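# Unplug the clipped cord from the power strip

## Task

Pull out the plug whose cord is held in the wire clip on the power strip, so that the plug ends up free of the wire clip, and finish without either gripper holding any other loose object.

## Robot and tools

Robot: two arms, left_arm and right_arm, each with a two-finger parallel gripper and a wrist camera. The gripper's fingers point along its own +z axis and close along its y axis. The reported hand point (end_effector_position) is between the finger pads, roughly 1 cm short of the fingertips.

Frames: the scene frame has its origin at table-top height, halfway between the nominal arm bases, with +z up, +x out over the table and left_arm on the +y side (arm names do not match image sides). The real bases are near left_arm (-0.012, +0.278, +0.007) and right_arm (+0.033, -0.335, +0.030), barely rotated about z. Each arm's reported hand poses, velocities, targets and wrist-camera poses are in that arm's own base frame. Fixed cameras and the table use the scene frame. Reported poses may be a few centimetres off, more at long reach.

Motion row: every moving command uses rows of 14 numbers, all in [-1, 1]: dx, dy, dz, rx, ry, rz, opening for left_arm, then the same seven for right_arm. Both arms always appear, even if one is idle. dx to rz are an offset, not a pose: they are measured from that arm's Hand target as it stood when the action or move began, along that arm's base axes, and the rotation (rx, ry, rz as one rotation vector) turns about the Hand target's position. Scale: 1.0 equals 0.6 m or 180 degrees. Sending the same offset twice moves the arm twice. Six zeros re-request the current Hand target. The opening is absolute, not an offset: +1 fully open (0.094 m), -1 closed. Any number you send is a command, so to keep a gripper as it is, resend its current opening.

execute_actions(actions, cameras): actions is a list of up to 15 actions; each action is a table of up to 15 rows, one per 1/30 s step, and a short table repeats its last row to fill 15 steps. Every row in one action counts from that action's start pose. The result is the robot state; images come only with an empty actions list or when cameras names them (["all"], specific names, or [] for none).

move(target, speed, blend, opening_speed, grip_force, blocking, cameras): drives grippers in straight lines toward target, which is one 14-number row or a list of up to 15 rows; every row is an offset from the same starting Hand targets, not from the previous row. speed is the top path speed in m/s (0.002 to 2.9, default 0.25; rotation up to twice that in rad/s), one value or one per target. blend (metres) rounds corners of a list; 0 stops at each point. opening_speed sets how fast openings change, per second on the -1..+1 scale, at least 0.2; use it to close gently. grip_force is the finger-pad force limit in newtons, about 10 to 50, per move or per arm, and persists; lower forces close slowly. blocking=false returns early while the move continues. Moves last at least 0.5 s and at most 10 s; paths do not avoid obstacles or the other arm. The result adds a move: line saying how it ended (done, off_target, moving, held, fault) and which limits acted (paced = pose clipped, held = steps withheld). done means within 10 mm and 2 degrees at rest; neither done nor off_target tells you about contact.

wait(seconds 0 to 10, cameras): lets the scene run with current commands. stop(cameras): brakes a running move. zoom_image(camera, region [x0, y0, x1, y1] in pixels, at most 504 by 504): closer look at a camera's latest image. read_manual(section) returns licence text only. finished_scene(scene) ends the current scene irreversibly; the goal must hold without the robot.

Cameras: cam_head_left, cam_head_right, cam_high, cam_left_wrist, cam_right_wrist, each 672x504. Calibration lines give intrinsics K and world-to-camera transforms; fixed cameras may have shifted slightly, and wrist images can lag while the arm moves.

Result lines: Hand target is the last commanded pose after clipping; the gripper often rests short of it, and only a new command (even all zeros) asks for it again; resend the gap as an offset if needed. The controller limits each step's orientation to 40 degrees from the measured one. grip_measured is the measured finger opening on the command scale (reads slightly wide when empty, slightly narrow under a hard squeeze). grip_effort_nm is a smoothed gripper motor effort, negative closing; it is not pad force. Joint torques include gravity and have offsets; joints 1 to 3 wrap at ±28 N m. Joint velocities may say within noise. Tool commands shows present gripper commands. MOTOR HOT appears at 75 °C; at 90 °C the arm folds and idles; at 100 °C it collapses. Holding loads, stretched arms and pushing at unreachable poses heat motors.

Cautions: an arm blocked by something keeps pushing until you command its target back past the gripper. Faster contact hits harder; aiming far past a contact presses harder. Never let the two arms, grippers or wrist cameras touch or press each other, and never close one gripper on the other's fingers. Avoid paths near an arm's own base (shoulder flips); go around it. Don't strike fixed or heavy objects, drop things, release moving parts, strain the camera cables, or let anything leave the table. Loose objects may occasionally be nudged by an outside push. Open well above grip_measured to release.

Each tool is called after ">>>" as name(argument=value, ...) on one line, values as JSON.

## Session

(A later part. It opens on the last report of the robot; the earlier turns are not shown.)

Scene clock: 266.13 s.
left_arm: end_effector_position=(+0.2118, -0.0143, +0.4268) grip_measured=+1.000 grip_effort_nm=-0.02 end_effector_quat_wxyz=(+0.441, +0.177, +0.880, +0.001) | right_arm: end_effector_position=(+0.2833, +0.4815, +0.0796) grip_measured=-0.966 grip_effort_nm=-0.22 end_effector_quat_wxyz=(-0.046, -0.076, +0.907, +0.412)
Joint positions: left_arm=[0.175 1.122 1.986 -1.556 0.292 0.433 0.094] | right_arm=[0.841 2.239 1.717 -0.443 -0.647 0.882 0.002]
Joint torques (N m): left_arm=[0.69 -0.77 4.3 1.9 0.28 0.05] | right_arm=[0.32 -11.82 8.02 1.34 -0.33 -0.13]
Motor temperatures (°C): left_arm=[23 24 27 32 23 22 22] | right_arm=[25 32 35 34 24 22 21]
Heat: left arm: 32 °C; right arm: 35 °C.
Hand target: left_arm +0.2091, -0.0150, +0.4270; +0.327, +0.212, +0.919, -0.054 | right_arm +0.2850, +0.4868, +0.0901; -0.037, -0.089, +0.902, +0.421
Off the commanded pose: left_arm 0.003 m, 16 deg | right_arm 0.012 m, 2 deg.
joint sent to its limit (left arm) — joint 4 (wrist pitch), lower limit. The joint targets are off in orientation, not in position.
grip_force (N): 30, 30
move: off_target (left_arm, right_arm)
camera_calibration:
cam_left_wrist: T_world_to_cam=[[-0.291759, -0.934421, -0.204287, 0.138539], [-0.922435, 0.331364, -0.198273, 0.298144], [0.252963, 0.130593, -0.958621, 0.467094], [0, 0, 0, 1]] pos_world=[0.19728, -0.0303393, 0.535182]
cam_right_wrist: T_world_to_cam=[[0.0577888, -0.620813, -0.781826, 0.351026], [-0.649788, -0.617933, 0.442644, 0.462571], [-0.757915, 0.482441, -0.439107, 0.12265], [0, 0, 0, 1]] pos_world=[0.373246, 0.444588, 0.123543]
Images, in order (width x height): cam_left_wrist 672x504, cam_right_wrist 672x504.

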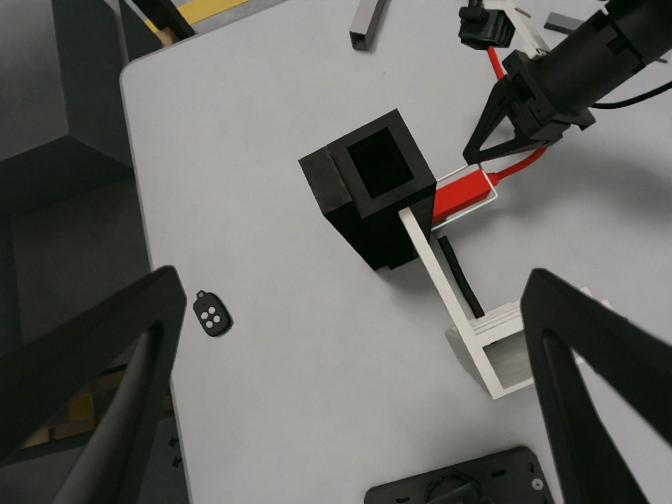

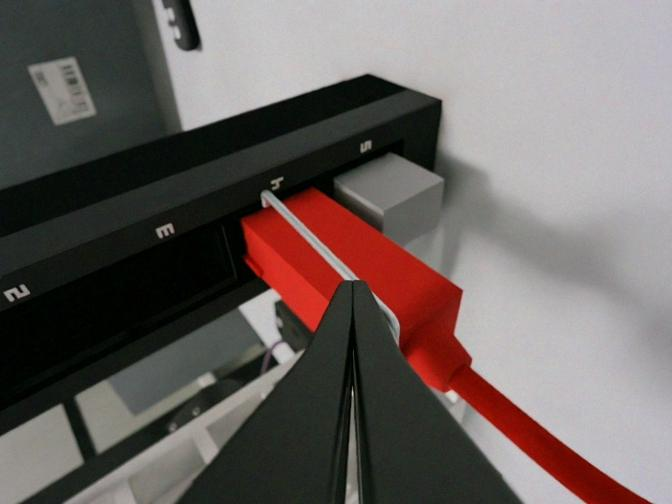

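>>> move(target=[[0,0,0,0,0,0,1,0.01,-0.06,0.05,0,0,0,-0.97],[0,0,0,0,0,0,1,0.01,-0.075,0.03,0.1,0.023,0,-0.6],[0,0,0,0,0,0,1,0.015,-0.065,-0.05,0.217,0.0467,0,-0.6]], cameras=["all"], speed=0.12, blend=[0.01,0.01,0])

>>> zoom_image(camera="cam_right_wrist", region=[300, 100, 500, 300])

Scene clock: 302.07 s.
left_arm: end_effector_position=(+0.2118, -0.0143, +0.4268) grip_measured=+1.000 grip_effort_nm=-0.03 end_effector_quat_wxyz=(+0.441, +0.177, +0.880, +0.001) | right_arm: end_effector_position=(+0.2911, +0.4493, +0.0866) grip_measured=-0.601 grip_effort_nm=0.09 end_effector_quat_wxyz=(-0.053, -0.091, +0.690, +0.716)
Joint positions: left_arm=[0.175 1.122 1.986 -1.556 0.292 0.433 0.094] | right_arm=[0.692 2.438 1.191 1.315 -1.082 1.573 0.019]
Joint torques (N m): left_arm=[0.66 -0.79 4.29 1.89 0.28 0.06] | right_arm=[-0.47 -7.68 4.14 1.33 0.11 -0.03]
Motor temperatures (°C): left_arm=[23 24 27 32 23 22 22] | right_arm=[25 38 36 32 24 22 20]
Heat: left arm: 32 °C; right arm: 38 °C.
Hand target: left_arm +0.2091, -0.0150, +0.4270; +0.327, +0.212, +0.919, -0.054 | right_arm +0.2939, +0.4478, +0.0601; -0.070, -0.066, +0.705, +0.703
Off the commanded pose: left_arm 0.003 m, 16 deg | right_arm 0.027 m, 4 deg.
joint sent to its limit (left arm) — joint 4 (wrist pitch), lower limit. The joint targets are off in orientation, not in position.
grip_force (N): 30, 30
move: off_target (left_arm, right_arm); blend cut to 0 m at target 2; target 2's new opening was sent with right_arm's hand 0.019 m and 3 deg from that target
camera_calibration:
cam_left_wrist: T_world_to_cam=[[-0.291759, -0.934421, -0.204287, 0.138539], [-0.922435, 0.331364, -0.198273, 0.298144], [0.252963, 0.130593, -0.958621, 0.467094], [0, 0, 0, 1]] pos_world=[0.19728, -0.0303393, 0.535182]
cam_right_wrist: T_world_to_cam=[[0.00538075, 0.078623, -0.99689, 0.0557847], [-0.608839, -0.790574, -0.0656374, 0.554339], [-0.793276, 0.607298, 0.0436149, 0.0595135], [0, 0, 0, 1]] pos_world=[0.384414, 0.397718, 0.0894009]

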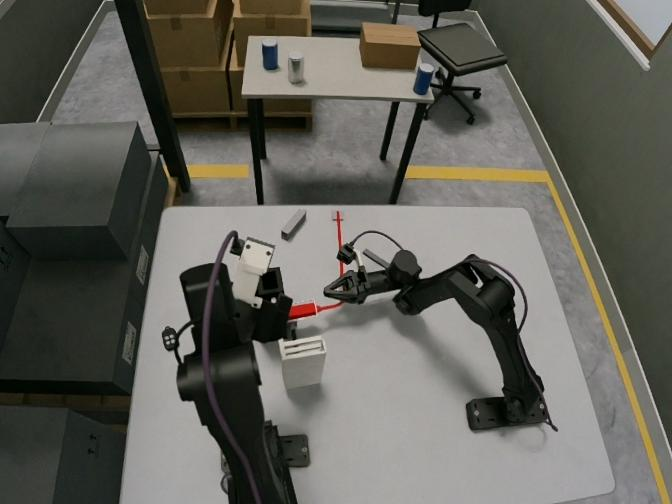

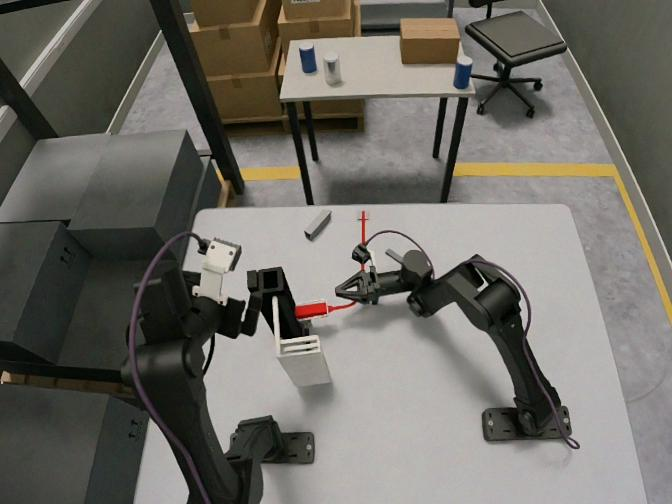

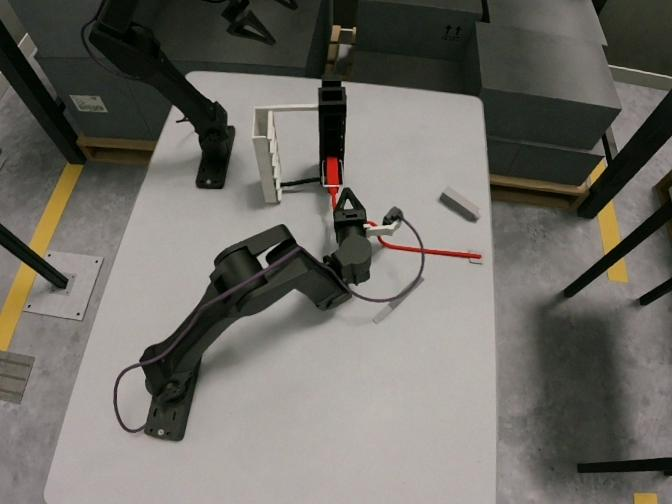

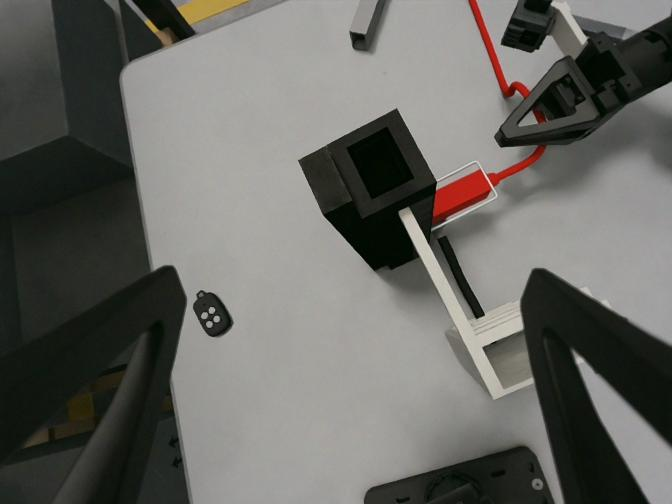

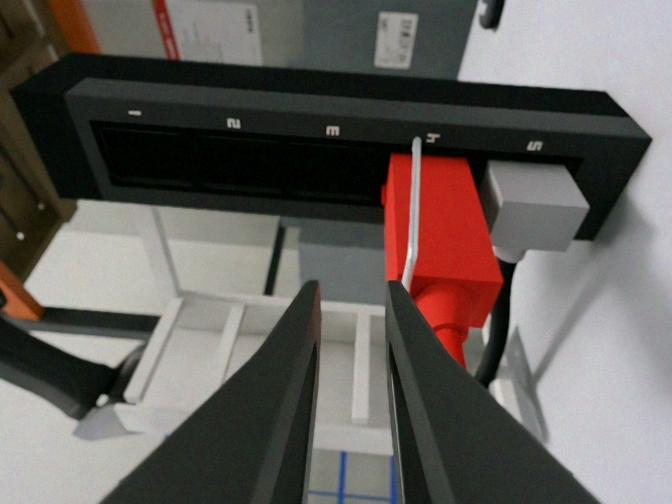

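Scaled by 2.520 from the camera's 672x504 image, which has a finer 960x720 frame.

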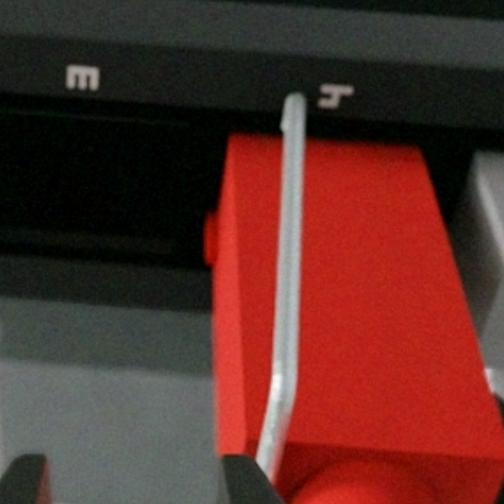

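>>> move(target=[0,0,0,0,0,0,1,0,0,-0.025,0,0,0,-0.6], cameras=["cam_right_wrist","cam_head_left"], speed=0.1)

Scene clock: 308.40 s.
left_arm: end_effector_position=(+0.2118, -0.0143, +0.4268) grip_measured=+1.000 grip_effort_nm=-0.02 end_effector_quat_wxyz=(+0.441, +0.177, +0.880, +0.001) | right_arm: end_effector_position=(+0.2900, +0.4485, +0.0825) grip_measured=-0.601 grip_effort_nm=0.09 end_effector_quat_wxyz=(-0.040, -0.104, +0.680, +0.725)
Joint positions: left_arm=[0.175 1.122 1.986 -1.556 0.292 0.433 0.094] | right_arm=[0.692 2.474 1.196 1.391 -1.083 1.574 0.019]
Joint torques (N m): left_arm=[0.66 -0.8 4.3 1.9 0.29 0.06] | right_arm=[-0.53 -6.93 4 0.97 0.14 0.03]
Heat: left arm: 32 °C; right arm: 36 °C.
Hand target: left_arm +0.2091, -0.0150, +0.4270; +0.327, +0.212, +0.919, -0.054 | right_arm +0.2939, +0.4478, +0.0450; -0.070, -0.066, +0.705, +0.703
Off the commanded pose: left_arm 0.003 m, 16 deg | right_arm 0.038 m, 7 deg.
joint sent to its limit (left arm) — joint 4 (wrist pitch), lower limit. The joint targets are off in orientation, not in position.
grip_force (N): 30, 30
move: off_target (left_arm, right_arm)
camera_calibration:
cam_right_wrist: T_world_to_cam=[[0.0395993, 0.107645, -0.9934, 0.0285245], [-0.605184, -0.78851, -0.109567, 0.554447], [-0.7951, 0.605529, 0.0339208, 0.0614689], [0, 0, 0, 1]] pos_world=[0.383287, 0.396895, 0.0870004]
Images, in order (width x height): cam_head_left 672x504, cam_right_wrist 672x504.

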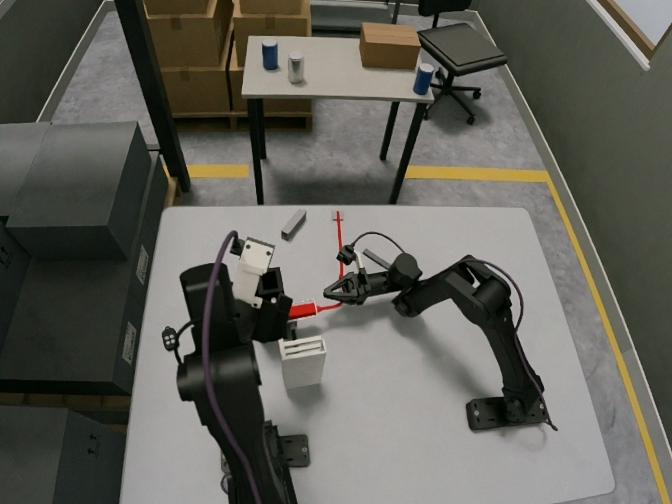

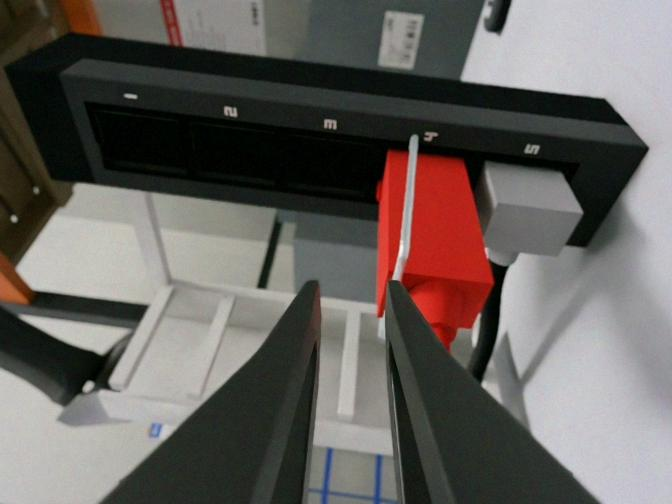

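>>> move(target=[[0,0,0,0,0,0,1,0,-0.03,0.08,-0.1087,-0.0233,0,-0.6],[0,0,0,0,0,0,1,0,-0.005,0.058,-0.1087,-0.0233,0,-0.6],[0,0,0,0,0,0,1,-0.0132,0.057,0.03,-0.1087,-0.0233,0,-0.6]], cameras=["cam_right_wrist"], speed=0.1, blend=[0.01,0,0])

>>> zoom_image(camera="cam_right_wrist", region=[250, 150, 500, 400])

Scene clock: 332.87 s.
left_arm: end_effector_position=(+0.2118, -0.0143, +0.4268) grip_measured=+1.000 grip_effort_nm=-0.03 end_effector_quat_wxyz=(+0.441, +0.177, +0.880, +0.001) | right_arm: end_effector_position=(+0.2819, +0.4771, +0.0699) grip_measured=-0.601 grip_effort_nm=0.08 end_effector_quat_wxyz=(-0.060, -0.078, +0.815, +0.571)
Joint positions: left_arm=[0.175 1.122 1.986 -1.556 0.292 0.433 0.094] | right_arm=[0.776 2.245 1.348 0.31 -0.908 1.096 0.019]
Joint torques (N m): left_arm=[0.69 -0.77 4.33 1.89 0.29 0.05] | right_arm=[0.31 -8.9 7.16 1.77 -0.13 -0.02]
Motor temperatures (°C): left_arm=[23 24 27 33 23 22 22] | right_arm=[25 33 33 31 24 22 20]
Heat: left arm: 33 °C; right arm: 33 °C.
Hand target: left_arm +0.2091, -0.0150, +0.4270; +0.327, +0.212, +0.919, -0.054 | right_arm +0.2861, +0.4819, +0.0629; -0.055, -0.078, +0.816, +0.570
Off the commanded pose: left_arm 0.003 m, 16 deg | right_arm 0.009 m, 1 deg.
joint sent to its limit (left arm) — joint 4 (wrist pitch), lower limit. The joint targets are off in orientation, not in position.
grip_force (N): 30, 30
move: off_target (left_arm)
camera_calibration:
cam_right_wrist: T_world_to_cam=[[0.01443, -0.302462, -0.953052, 0.213157], [-0.621463, -0.749405, 0.228423, 0.532947], [-0.783311, 0.58899, -0.198783, 0.0589405], [0, 0, 0, 1]] pos_world=[0.374299, 0.42915, 0.093129]
Images, in order (width x height): cam_right_wrist 672x504.

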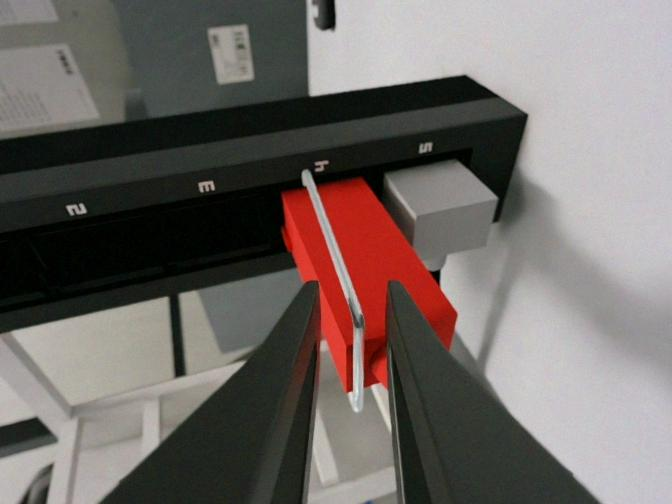

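Scaled by 2.016 from the camera's 672x504 image, which has a finer 960x720 frame.

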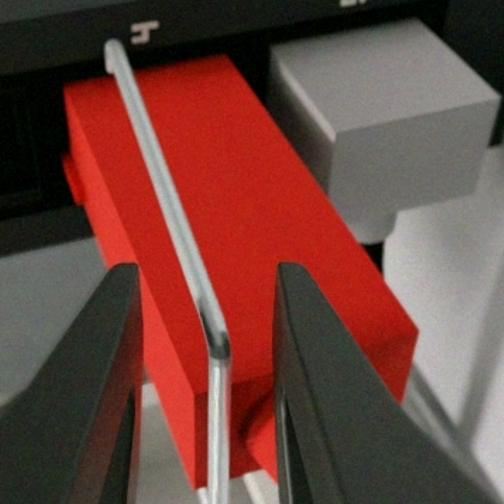

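>>> move(target=[0,0,0,0,0,0,1,0,0.005,-0.003,0,0,0,-1], opening_speed=0.3, grip_force=50)

>>> move(target=[0,0,0,0,0,0,1,-0.001,0.008,0.035,0,0,0,-1], speed=0.05, cameras=["cam_right_wrist","cam_left_wrist"])

>>> zoom_image(camera="cam_right_wrist", region=[250, 150, 500, 400])

Scene clock: 340.03 s.
left_arm: end_effector_position=(+0.2118, -0.0143, +0.4268) grip_measured=+1.000 grip_effort_nm=-0.03 end_effector_quat_wxyz=(+0.441, +0.177, +0.880, +0.001) | right_arm: end_effector_position=(+0.2832, +0.4779, +0.0701) grip_measured=-0.938 grip_effort_nm=-0.99 end_effector_quat_wxyz=(-0.059, -0.076, +0.816, +0.571)
Joint positions: left_arm=[0.175 1.122 1.986 -1.556 0.292 0.433 0.094] | right_arm=[0.776 2.248 1.353 0.309 -0.904 1.1 0.003]
Joint torques (N m): left_arm=[0.68 -0.79 4.31 1.9 0.28 0.06] | right_arm=[0.69 -8.46 7.47 1.81 -0.13 0]
Heat: left arm: 33 °C; right arm: 34 °C.
Hand target: left_arm +0.2091, -0.0150, +0.4270; +0.327, +0.212, +0.919, -0.054 | right_arm +0.2862, +0.4850, +0.0612; -0.055, -0.078, +0.816, +0.570
Off the commanded pose: left_arm 0.003 m, 16 deg | right_arm 0.012 m, 1 deg.
joint sent to its limit (left arm) — joint 4 (wrist pitch), lower limit. The joint targets are off in orientation, not in position.
move: off_target (left_arm, right_arm)

Scene clock: 340.93 s.
left_arm: end_effector_position=(+0.2118, -0.0143, +0.4268) grip_measured=+1.000 grip_effort_nm=-0.02 end_effector_quat_wxyz=(+0.441, +0.177, +0.880, +0.001) | right_arm: end_effector_position=(+0.2824, +0.4786, +0.0699) grip_measured=-0.939 grip_effort_nm=-1.02 end_effector_quat_wxyz=(-0.071, -0.069, +0.822, +0.561)
Joint positions: left_arm=[0.175 1.122 1.986 -1.556 0.292 0.433 0.094] | right_arm=[0.778 2.248 1.378 0.249 -0.904 1.1 0.003]
Joint torques (N m): left_arm=[0.66 -0.79 4.31 1.89 0.28 0.06] | right_arm=[1.31 -11.34 8.03 1.75 -0.08 0.06]
Heat: left arm: 33 °C; right arm: 34 °C.
Hand target: left_arm +0.2091, -0.0150, +0.4270; +0.327, +0.212, +0.919, -0.054 | right_arm +0.2854, +0.4898, +0.0821; -0.055, -0.078, +0.816, +0.570
Off the commanded pose: left_arm 0.003 m, 16 deg | right_arm 0.017 m, 3 deg.
joint sent to its limit (left arm) — joint 4 (wrist pitch), lower limit. The joint targets are off in orientation, not in position.
move: off_target (left_arm, right_arm)
camera_calibration:
cam_left_wrist: T_world_to_cam=[[-0.291759, -0.934421, -0.204287, 0.138539], [-0.922435, 0.331364, -0.198273, 0.298144], [0.252963, 0.130593, -0.958621, 0.467094], [0, 0, 0, 1]] pos_world=[0.19728, -0.0303393, 0.535182]
cam_right_wrist: T_world_to_cam=[[-0.0111798, -0.3265, -0.945131, 0.231787], [-0.616552, -0.741882, 0.26358, 0.526908], [-0.787235, 0.585669, -0.19301, 0.0608024], [0, 0, 0, 1]] pos_world=[0.375323, 0.430972, 0.0919217]
Images, in order (width x height): cam_left_wrist 672x504, cam_right_wrist 672x504.

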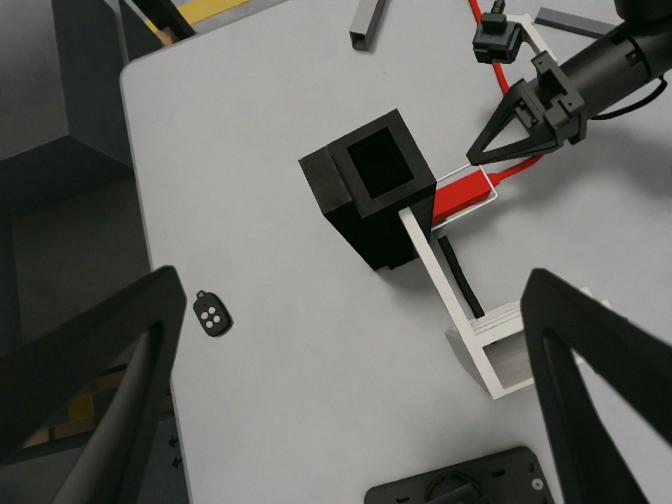

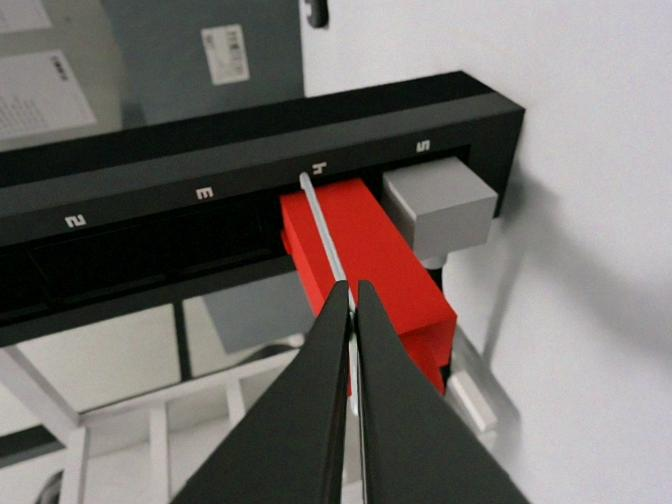

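Scaled by 2.016 from the camera's 672x504 image, which has a finer 960x720 frame.

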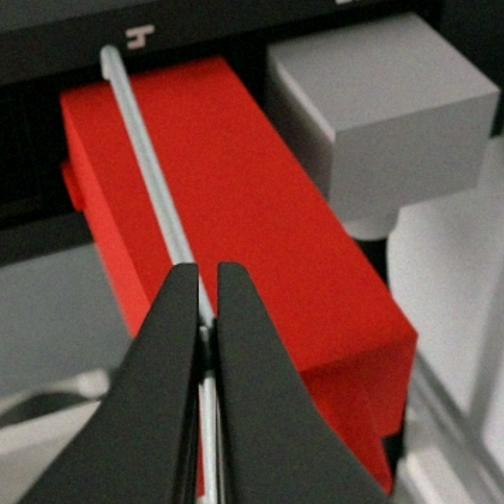

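>>> move(target=[0,0,0,0,0,0,1,0,0.003,0.04,0,0,0,-1], speed=0.04, cameras=["cam_right_wrist","cam_left_wrist"])

Scene clock: 349.40 s.
left_arm: end_effector_position=(+0.2118, -0.0143, +0.4268) grip_measured=+1.000 grip_effort_nm=-0.03 end_effector_quat_wxyz=(+0.441, +0.177, +0.880, +0.001) | right_arm: end_effector_position=(+0.2820, +0.4786, +0.0707) grip_measured=-0.939 grip_effort_nm=-1.02 end_effector_quat_wxyz=(-0.082, -0.059, +0.829, +0.549)
Joint positions: left_arm=[0.175 1.122 1.986 -1.556 0.292 0.433 0.094] | right_arm=[0.78 2.243 1.405 0.176 -0.898 1.1 0.003]
Joint torques (N m): left_arm=[0.69 -0.8 4.3 1.9 0.28 0.06] | right_arm=[1.39 -14.71 8.17 1.72 -0.12 0.11]
Heat: left arm: 33 °C; right arm: 34 °C.
Hand target: left_arm +0.2091, -0.0150, +0.4270; +0.327, +0.212, +0.919, -0.054 | right_arm +0.2854, +0.4916, +0.1061; -0.055, -0.078, +0.816, +0.570
Off the commanded pose: left_arm 0.003 m, 16 deg | right_arm 0.038 m, 5 deg.
joint sent to its limit (left arm) — joint 4 (wrist pitch), lower limit. The joint targets are off in orientation, not in position.
move: off_target (left_arm, right_arm)
camera_calibration:
cam_left_wrist: T_world_to_cam=[[-0.291759, -0.934421, -0.204287, 0.138539], [-0.922435, 0.331364, -0.198273, 0.298144], [0.252963, 0.130593, -0.958621, 0.467094], [0, 0, 0, 1]] pos_world=[0.19728, -0.0303393, 0.535182]
cam_right_wrist: T_world_to_cam=[[-0.036816, -0.355704, -0.933873, 0.252976], [-0.611608, -0.731025, 0.302553, 0.517077], [-0.790304, 0.582303, -0.190638, 0.0629946], [0, 0, 0, 1]] pos_world=[0.375347, 0.431299, 0.0918139]
Images, in order (width x height): cam_left_wrist 672x504, cam_right_wrist 672x504.

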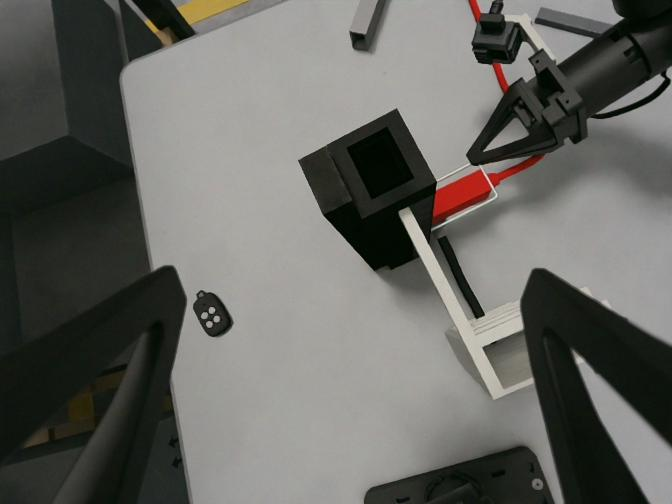

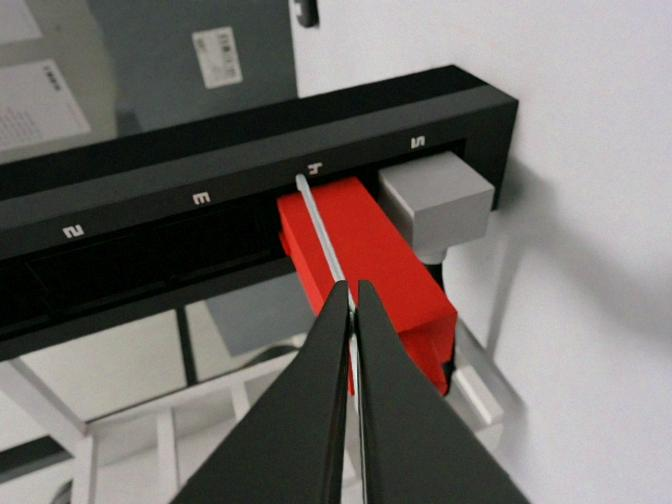

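>>> move(target=[0,0,0,0,0,0,1,0,-0.02,0.02,0,0,0,-1], speed=0.04, cameras=["cam_right_wrist"])

Scene clock: 363.00 s.
left_arm: end_effector_position=(+0.2118, -0.0143, +0.4268) grip_measured=+1.000 grip_effort_nm=-0.03 end_effector_quat_wxyz=(+0.441, +0.177, +0.880, +0.001) | right_arm: end_effector_position=(+0.2839, +0.4771, +0.0737) grip_measured=-0.941 grip_effort_nm=-1.02 end_effector_quat_wxyz=(-0.075, -0.053, +0.835, +0.543)
Joint positions: left_arm=[0.175 1.122 1.986 -1.556 0.292 0.433 0.094] | right_arm=[0.781 2.226 1.405 0.149 -0.873 1.097 0.003]
Joint torques (N m): left_arm=[0.65 -0.79 4.31 1.89 0.29 0.06] | right_arm=[-0.31 -16.73 6.56 1.63 -0.58 -0.06]
Heat: left arm: 33 °C; right arm: 34 °C.
Hand target: left_arm +0.2091, -0.0150, +0.4270; +0.327, +0.212, +0.919, -0.054 | right_arm +0.2853, +0.4796, +0.1181; -0.055, -0.078, +0.816, +0.570
Off the commanded pose: left_arm 0.003 m, 16 deg | right_arm 0.044 m, 5 deg.
joint sent to its limit (left arm) — joint 4 (wrist pitch), lower limit. The joint targets are off in orientation, not in position.
move: off_target (left_arm, right_arm)
camera_calibration:
cam_right_wrist: T_world_to_cam=[[-0.0365429, -0.370881, -0.927961, 0.262091], [-0.626354, -0.715053, 0.310453, 0.512233], [-0.778682, 0.592577, -0.206173, 0.0588461], [0, 0, 0, 1]] pos_world=[0.376239, 0.428607, 0.0963187]
Images, in order (width x height): cam_right_wrist 672x504.

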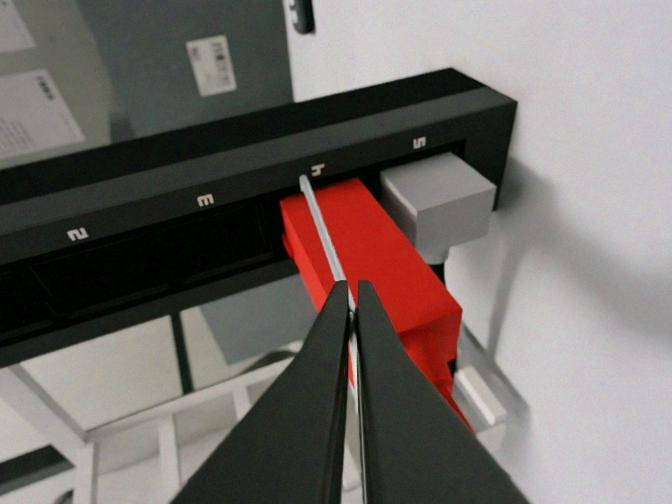

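>>> move(target=[0,0,0,0,0,0,1,0,-0.01,0.035,0,0,0,-1], speed=0.04, cameras=["cam_right_wrist"])

>>> zoom_image(camera="cam_right_wrist", region=[250, 150, 500, 400])

Scene clock: 368.00 s.
left_arm: end_effector_position=(+0.2118, -0.0143, +0.4268) grip_measured=+1.000 grip_effort_nm=-0.03 end_effector_quat_wxyz=(+0.441, +0.177, +0.880, +0.001) | right_arm: end_effector_position=(+0.2830, +0.4798, +0.0900) grip_measured=-0.945 grip_effort_nm=-1.02 end_effector_quat_wxyz=(-0.064, -0.057, +0.834, +0.545)
Joint positions: left_arm=[0.175 1.122 1.986 -1.556 0.292 0.433 0.094] | right_arm=[0.789 2.19 1.413 0.124 -0.854 1.097 0.003]
Joint torques (N m): left_arm=[0.68 -0.79 4.33 1.9 0.28 0.05] | right_arm=[-1.88 -17.47 7.3 1.25 -0.83 -0.13]
Heat: left arm: 33 °C; right arm: 35 °C.
Hand target: left_arm +0.2091, -0.0150, +0.4270; +0.327, +0.212, +0.919, -0.054 | right_arm +0.2854, +0.4736, +0.1392; -0.055, -0.078, +0.816, +0.570
Off the commanded pose: left_arm 0.003 m, 16 deg | right_arm 0.049 m, 5 deg.
joint sent to its limit (left arm) — joint 4 (wrist pitch), lower limit. The joint targets are off in orientation, not in position.
move: off_target (left_arm, right_arm)
camera_calibration:
cam_right_wrist: T_world_to_cam=[[-0.0184956, -0.365964, -0.930445, 0.270925], [-0.637091, -0.712901, 0.293064, 0.512207], [-0.770566, 0.598199, -0.219967, 0.0561722], [0, 0, 0, 1]] pos_world=[0.374618, 0.4307, 0.114328]
Images, in order (width x height): cam_right_wrist 672x504.

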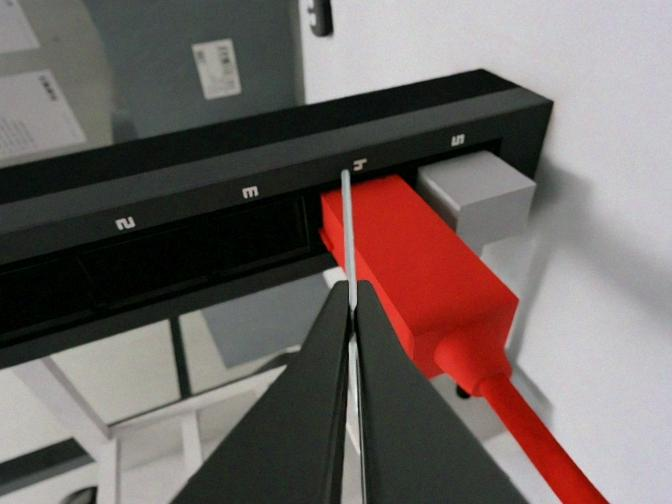

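Scaled by 2.016 from the camera's 672x504 image, which has a finer 960x720 frame.

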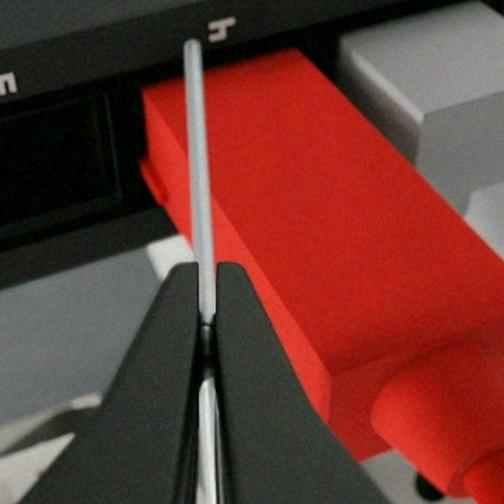

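>>> move(target=[0,0,0,0,0,0,1,-0.003,0.025,0.03,-0.08,-0.017,0,-1], speed=0.05, cameras=["cam_right_wrist","cam_left_wrist"])

>>> zoom_image(camera="cam_right_wrist", region=[250, 150, 500, 400])

Scene clock: 378.57 s.
left_arm: end_effector_position=(+0.2118, -0.0143, +0.4268) grip_measured=+1.000 grip_effort_nm=-0.03 end_effector_quat_wxyz=(+0.441, +0.177, +0.880, +0.001) | right_arm: end_effector_position=(+0.2798, +0.4907, +0.1161) grip_measured=-0.947 grip_effort_nm=-1.02 end_effector_quat_wxyz=(-0.034, -0.070, +0.899, +0.430)
Joint positions: left_arm=[0.175 1.122 1.986 -1.556 0.292 0.433 0.094] | right_arm=[0.86 2.186 1.746 -0.454 -0.636 0.935 0.003]
Joint torques (N m): left_arm=[0.68 -0.79 4.29 1.9 0.29 0.06] | right_arm=[-2.56 -14.12 10.86 0.99 -1.18 -0.13]
Motor temperatures (°C): left_arm=[23 24 27 33 23 22 22] | right_arm=[25 41 35 32 25 22 22]
Heat: left arm: 33 °C; right arm: 41 °C.
Hand target: left_arm +0.2091, -0.0150, +0.4270; +0.327, +0.212, +0.919, -0.054 | right_arm +0.2836, +0.4886, +0.1571; -0.042, -0.086, +0.882, +0.461
Off the commanded pose: left_arm 0.003 m, 16 deg | right_arm 0.041 m, 5 deg.
joint sent to its limit (left arm) — joint 4 (wrist pitch), lower limit. The joint targets are off in orientation, not in position.
move: off_target (left_arm, right_arm)
camera_calibration:
cam_left_wrist: T_world_to_cam=[[-0.291759, -0.934421, -0.204287, 0.138539], [-0.922435, 0.331364, -0.198273, 0.298144], [0.252963, 0.130593, -0.958621, 0.467094], [0, 0, 0, 1]] pos_world=[0.19728, -0.0303393, 0.535182]
cam_right_wrist: T_world_to_cam=[[0.0556693, -0.590154, -0.805369, 0.37389], [-0.668954, -0.620854, 0.408706, 0.460539], [-0.741216, 0.516003, -0.429348, 0.109376], [0, 0, 0, 1]] pos_world=[0.368337, 0.450142, 0.159855]
Images, in order (width x height): cam_left_wrist 672x504, cam_right_wrist 672x504.

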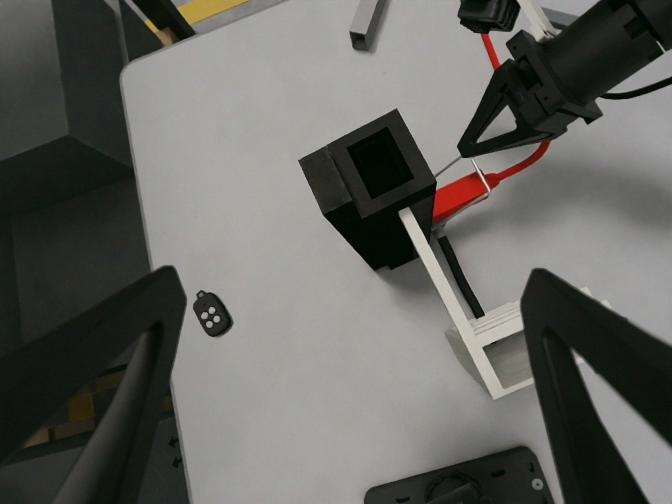

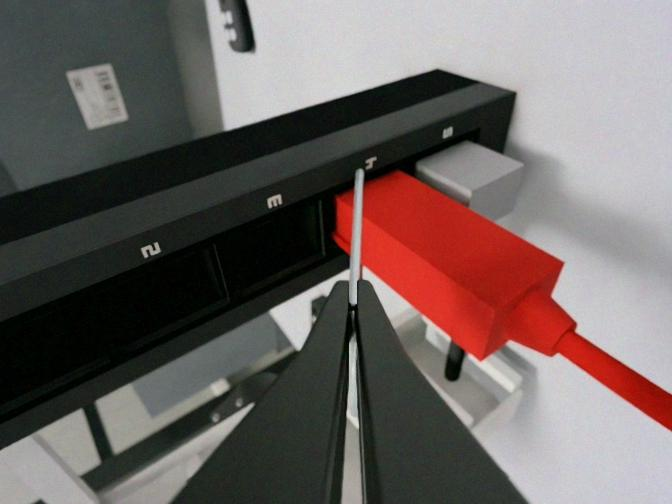

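Scaled by 2.016 from the camera's 672x504 image, which has a finer 960x720 frame.

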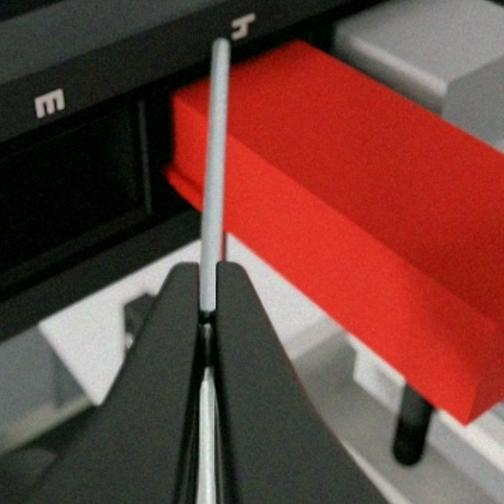

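>>> move(target=[0,0,0,0,0,0,1,-0.006,0.045,0.025,-0.12,-0.025,0,-1], speed=0.05, cameras=["cam_right_wrist","cam_left_wrist","cam_high"])

Scene clock: 391.97 s.
left_arm: end_effector_position=(+0.2118, -0.0143, +0.4268) grip_measured=+1.000 grip_effort_nm=-0.03 end_effector_quat_wxyz=(+0.441, +0.177, +0.880, +0.001) | right_arm: end_effector_position=(+0.2768, +0.5101, +0.1342) grip_measured=-0.947 grip_effort_nm=-1.02 end_effector_quat_wxyz=(-0.020, -0.083, +0.958, +0.273)
Joint positions: left_arm=[0.175 1.122 1.986 -1.556 0.292 0.433 0.094] | right_arm=[0.958 2.625 2.803 -1.331 -0.376 0.866 0.003]
Joint torques (N m): left_arm=[0.66 -0.79 4.31 1.89 0.28 0.06] | right_arm=[-0.55 -15.42 10.59 1.09 -0.51 0.06]
Heat: left arm: 33 °C; right arm: 40 °C.
Hand target: left_arm +0.2091, -0.0150, +0.4270; +0.327, +0.212, +0.919, -0.054 | right_arm +0.2801, +0.5155, +0.1723; -0.023, -0.094, +0.954, +0.284
Off the commanded pose: left_arm 0.003 m, 16 deg | right_arm 0.038 m, 2 deg.
elbow stopped short (right arm): the move would have taken joint 3 (elbow) straighter than the controller allows.
joint sent to its limit (left arm) — joint 4 (wrist pitch), lower limit. The joint targets are off in orientation, not in position.
move: off_target (left_arm, right_arm)
camera_calibration:
cam_left_wrist: T_world_to_cam=[[-0.291759, -0.934421, -0.204287, 0.138539], [-0.922435, 0.331364, -0.198273, 0.298144], [0.252963, 0.130593, -0.958621, 0.467094], [0, 0, 0, 1]] pos_world=[0.19728, -0.0303393, 0.535182]
cam_right_wrist: T_world_to_cam=[[0.107773, -0.818747, -0.56395, 0.46978], [-0.692443, -0.468855, 0.548359, 0.37346], [-0.713377, 0.331405, -0.617465, 0.216583], [0, 0, 0, 1]] pos_world=[0.362475, 0.487953, 0.193874]
Images, in order (width x height): cam_high 672x504, cam_left_wrist 672x504, cam_right_wrist 672x504.

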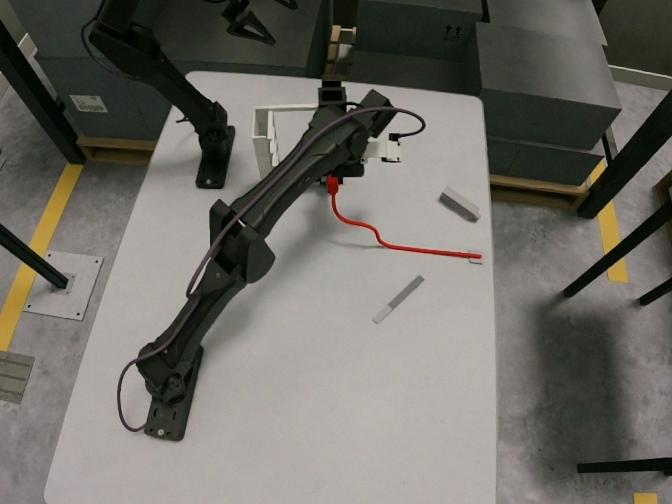

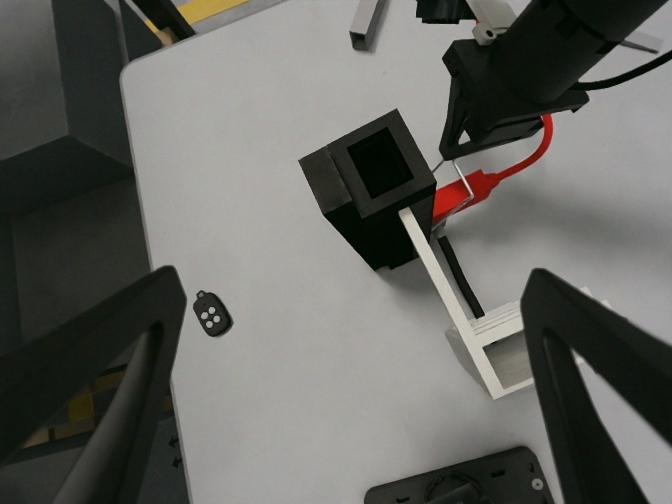

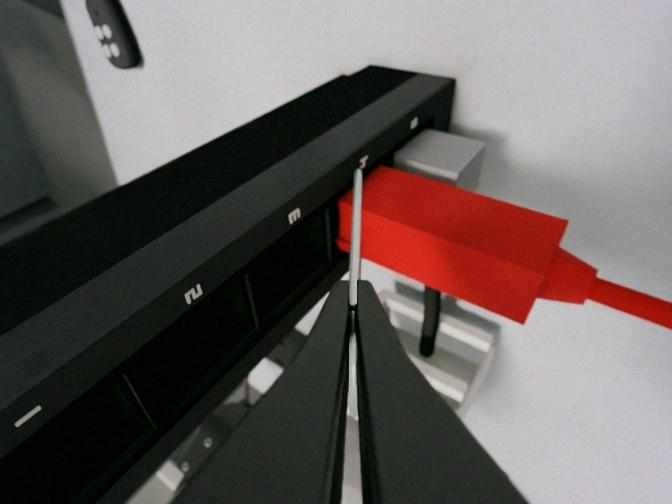

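>>> move(target=[0,0,0,0,0,0,1,-0.003,-0.006,-0.05,0,0,0,-1], speed=0.05)

>>> move(target=[0,0,0,0,0,0,1,0,0,0,0,0,0,-0.7], opening_speed=0.4, cameras=["cam_right_wrist","cam_left_wrist"])

Scene clock: 397.67 s.
left_arm: end_effector_position=(+0.2118, -0.0143, +0.4268) grip_measured=+1.000 grip_effort_nm=-0.02 end_effector_quat_wxyz=(+0.441, +0.177, +0.880, +0.001) | right_arm: end_effector_position=(+0.2766, +0.5103, +0.1329) grip_measured=-0.947 grip_effort_nm=-1.02 end_effector_quat_wxyz=(-0.019, -0.086, +0.958, +0.272)
Joint positions: left_arm=[0.175 1.122 1.986 -1.556 0.292 0.433 0.094] | right_arm=[0.958 2.627 2.803 -1.331 -0.376 0.859 0.003]
Joint torques (N m): left_arm=[0.7 -0.79 4.3 1.89 0.28 0.06] | right_arm=[-0.73 -12.97 8.06 1.07 -0.51 -0.11]
Heat: left arm: 33 °C; right arm: 41 °C.
Hand target: left_arm +0.2091, -0.0150, +0.4270; +0.327, +0.212, +0.919, -0.054 | right_arm +0.2781, +0.5121, +0.1422; -0.023, -0.095, +0.954, +0.284
Off the commanded pose: left_arm 0.003 m, 16 deg | right_arm 0.010 m, 2 deg.
joint sent to its limit (left arm) — joint 4 (wrist pitch), lower limit. The joint targets are off in orientation, not in position.
move: off_target (left_arm)

Scene clock: 398.63 s.
left_arm: end_effector_position=(+0.2118, -0.0143, +0.4268) grip_measured=+1.000 grip_effort_nm=-0.03 end_effector_quat_wxyz=(+0.441, +0.177, +0.880, +0.001) | right_arm: end_effector_position=(+0.2766, +0.5116, +0.1423) grip_measured=-0.701 grip_effort_nm=0.09 end_effector_quat_wxyz=(-0.018, -0.089, +0.955, +0.284)
Joint positions: left_arm=[0.175 1.122 1.986 -1.556 0.292 0.433 0.094] | right_arm=[0.955 2.627 2.832 -1.34 -0.391 0.857 0.014]
Joint torques (N m): left_arm=[0.69 -0.79 4.33 1.89 0.29 0.06] | right_arm=[-0.55 -12.04 7.15 1.16 -0.35 -0.15]
Heat: left arm: 33 °C; right arm: 41 °C.
Hand target: left_arm +0.2091, -0.0150, +0.4270; +0.327, +0.212, +0.919, -0.054 | right_arm +0.2782, +0.5120, +0.1422; -0.023, -0.095, +0.954, +0.284
Off the commanded pose: left_arm 0.003 m, 16 deg | right_arm 0.002 m, 1 deg.
joint sent to its limit (left arm) — joint 4 (wrist pitch), lower limit. The joint targets are off in orientation, not in position.
move: off_target (left_arm)
camera_calibration:
cam_left_wrist: T_world_to_cam=[[-0.291759, -0.934421, -0.204287, 0.138539], [-0.922435, 0.331364, -0.198273, 0.298144], [0.252963, 0.130593, -0.958621, 0.467094], [0, 0, 0, 1]] pos_world=[0.19728, -0.0303393, 0.535182]
cam_right_wrist: T_world_to_cam=[[0.119131, -0.804377, -0.582053, 0.46772], [-0.689206, -0.48898, 0.53469, 0.380859], [-0.714704, 0.337457, -0.612634, 0.217567], [0, 0, 0, 1]] pos_world=[0.362267, 0.489036, 0.201886]
Images, in order (width x height): cam_left_wrist 672x504, cam_right_wrist 672x504.

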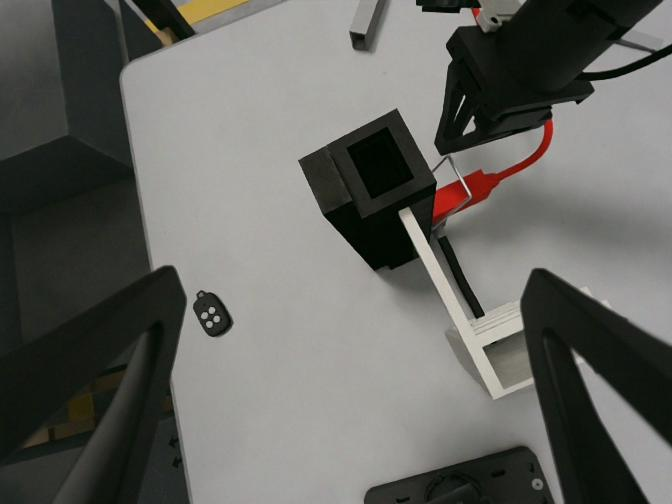

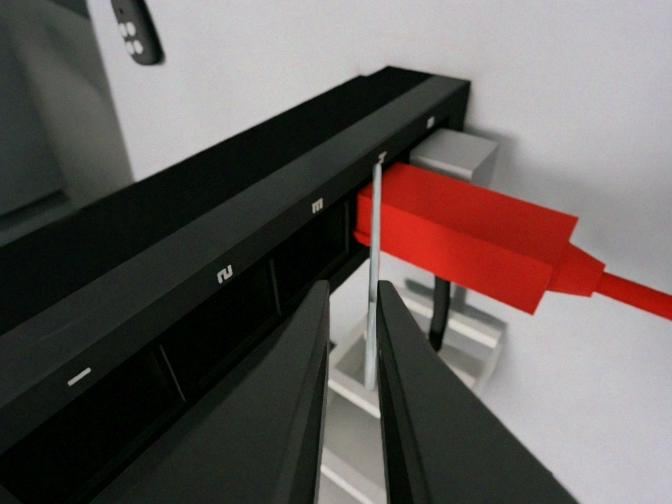

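>>> move(target=[0,0,0,0,0,0,1,0.008,-0.055,0.085,0,0,0,-0.7], speed=0.08, cameras=["cam_right_wrist","cam_left_wrist","cam_head_left"])

Scene clock: 405.20 s.
left_arm: end_effector_position=(+0.2118, -0.0143, +0.4268) grip_measured=+1.000 grip_effort_nm=-0.03 end_effector_quat_wxyz=(+0.441, +0.177, +0.880, +0.001) | right_arm: end_effector_position=(+0.2847, +0.4803, +0.1623) grip_measured=-0.701 grip_effort_nm=0.09 end_effector_quat_wxyz=(-0.029, -0.080, +0.958, +0.273)
Joint positions: left_arm=[0.175 1.122 1.986 -1.556 0.292 0.433 0.094] | right_arm=[0.905 2.583 2.847 -1.447 -0.41 0.82 0.014]
Joint torques (N m): left_arm=[0.68 -0.77 4.33 1.89 0.29 0.05] | right_arm=[-0.2 -16.14 6.71 1.01 -0.35 -0.1]
Heat: left arm: 33 °C; right arm: 43 °C.
Hand target: left_arm +0.2091, -0.0150, +0.4270; +0.327, +0.212, +0.919, -0.054 | right_arm +0.2831, +0.4790, +0.1931; -0.023, -0.095, +0.954, +0.284
Off the commanded pose: left_arm 0.003 m, 16 deg | right_arm 0.031 m, 2 deg.
elbow stopped short (right arm): the move would have taken joint 3 (elbow) straighter than the controller allows.
joint sent to its limit (left arm) — joint 4 (wrist pitch), lower limit. The joint targets are off in orientation, not in position.
move: off_target (left_arm, right_arm)
camera_calibration:
cam_left_wrist: T_world_to_cam=[[-0.291759, -0.934421, -0.204287, 0.138539], [-0.922435, 0.331364, -0.198273, 0.298144], [0.252963, 0.130593, -0.958621, 0.467094], [0, 0, 0, 1]] pos_world=[0.19728, -0.0303393, 0.535182]
cam_right_wrist: T_world_to_cam=[[0.0966274, -0.820008, -0.564136, 0.464194], [-0.681906, -0.467411, 0.562611, 0.343534], [-0.725029, 0.330324, -0.604333, 0.251146], [0, 0, 0, 1]] pos_world=[0.371492, 0.458255, 0.220368]
Images, in order (width x height): cam_head_left 672x504, cam_left_wrist 672x504, cam_right_wrist 672x504.

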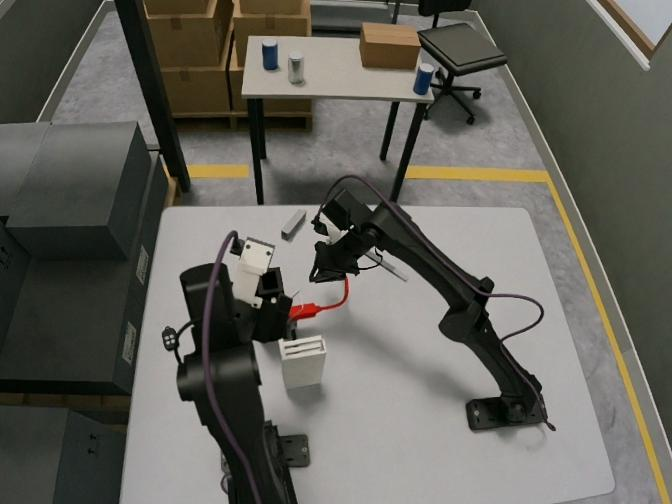

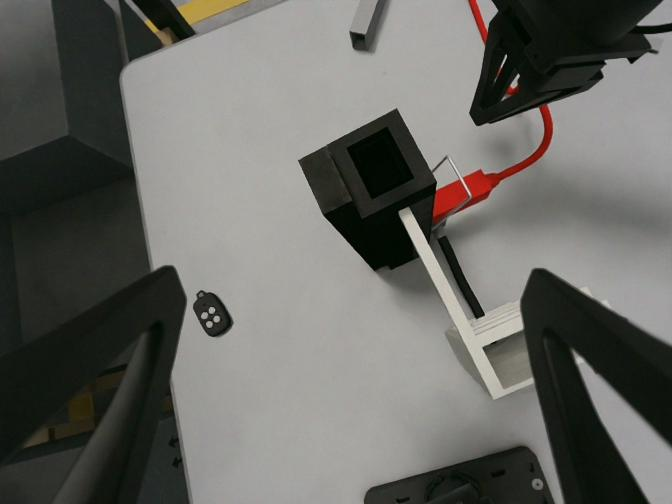

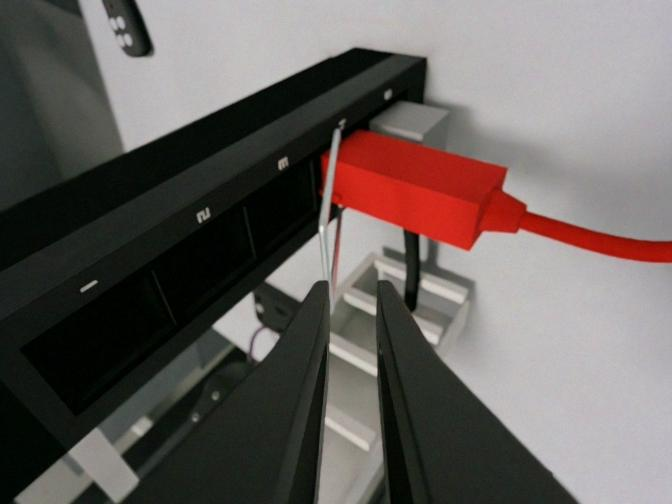

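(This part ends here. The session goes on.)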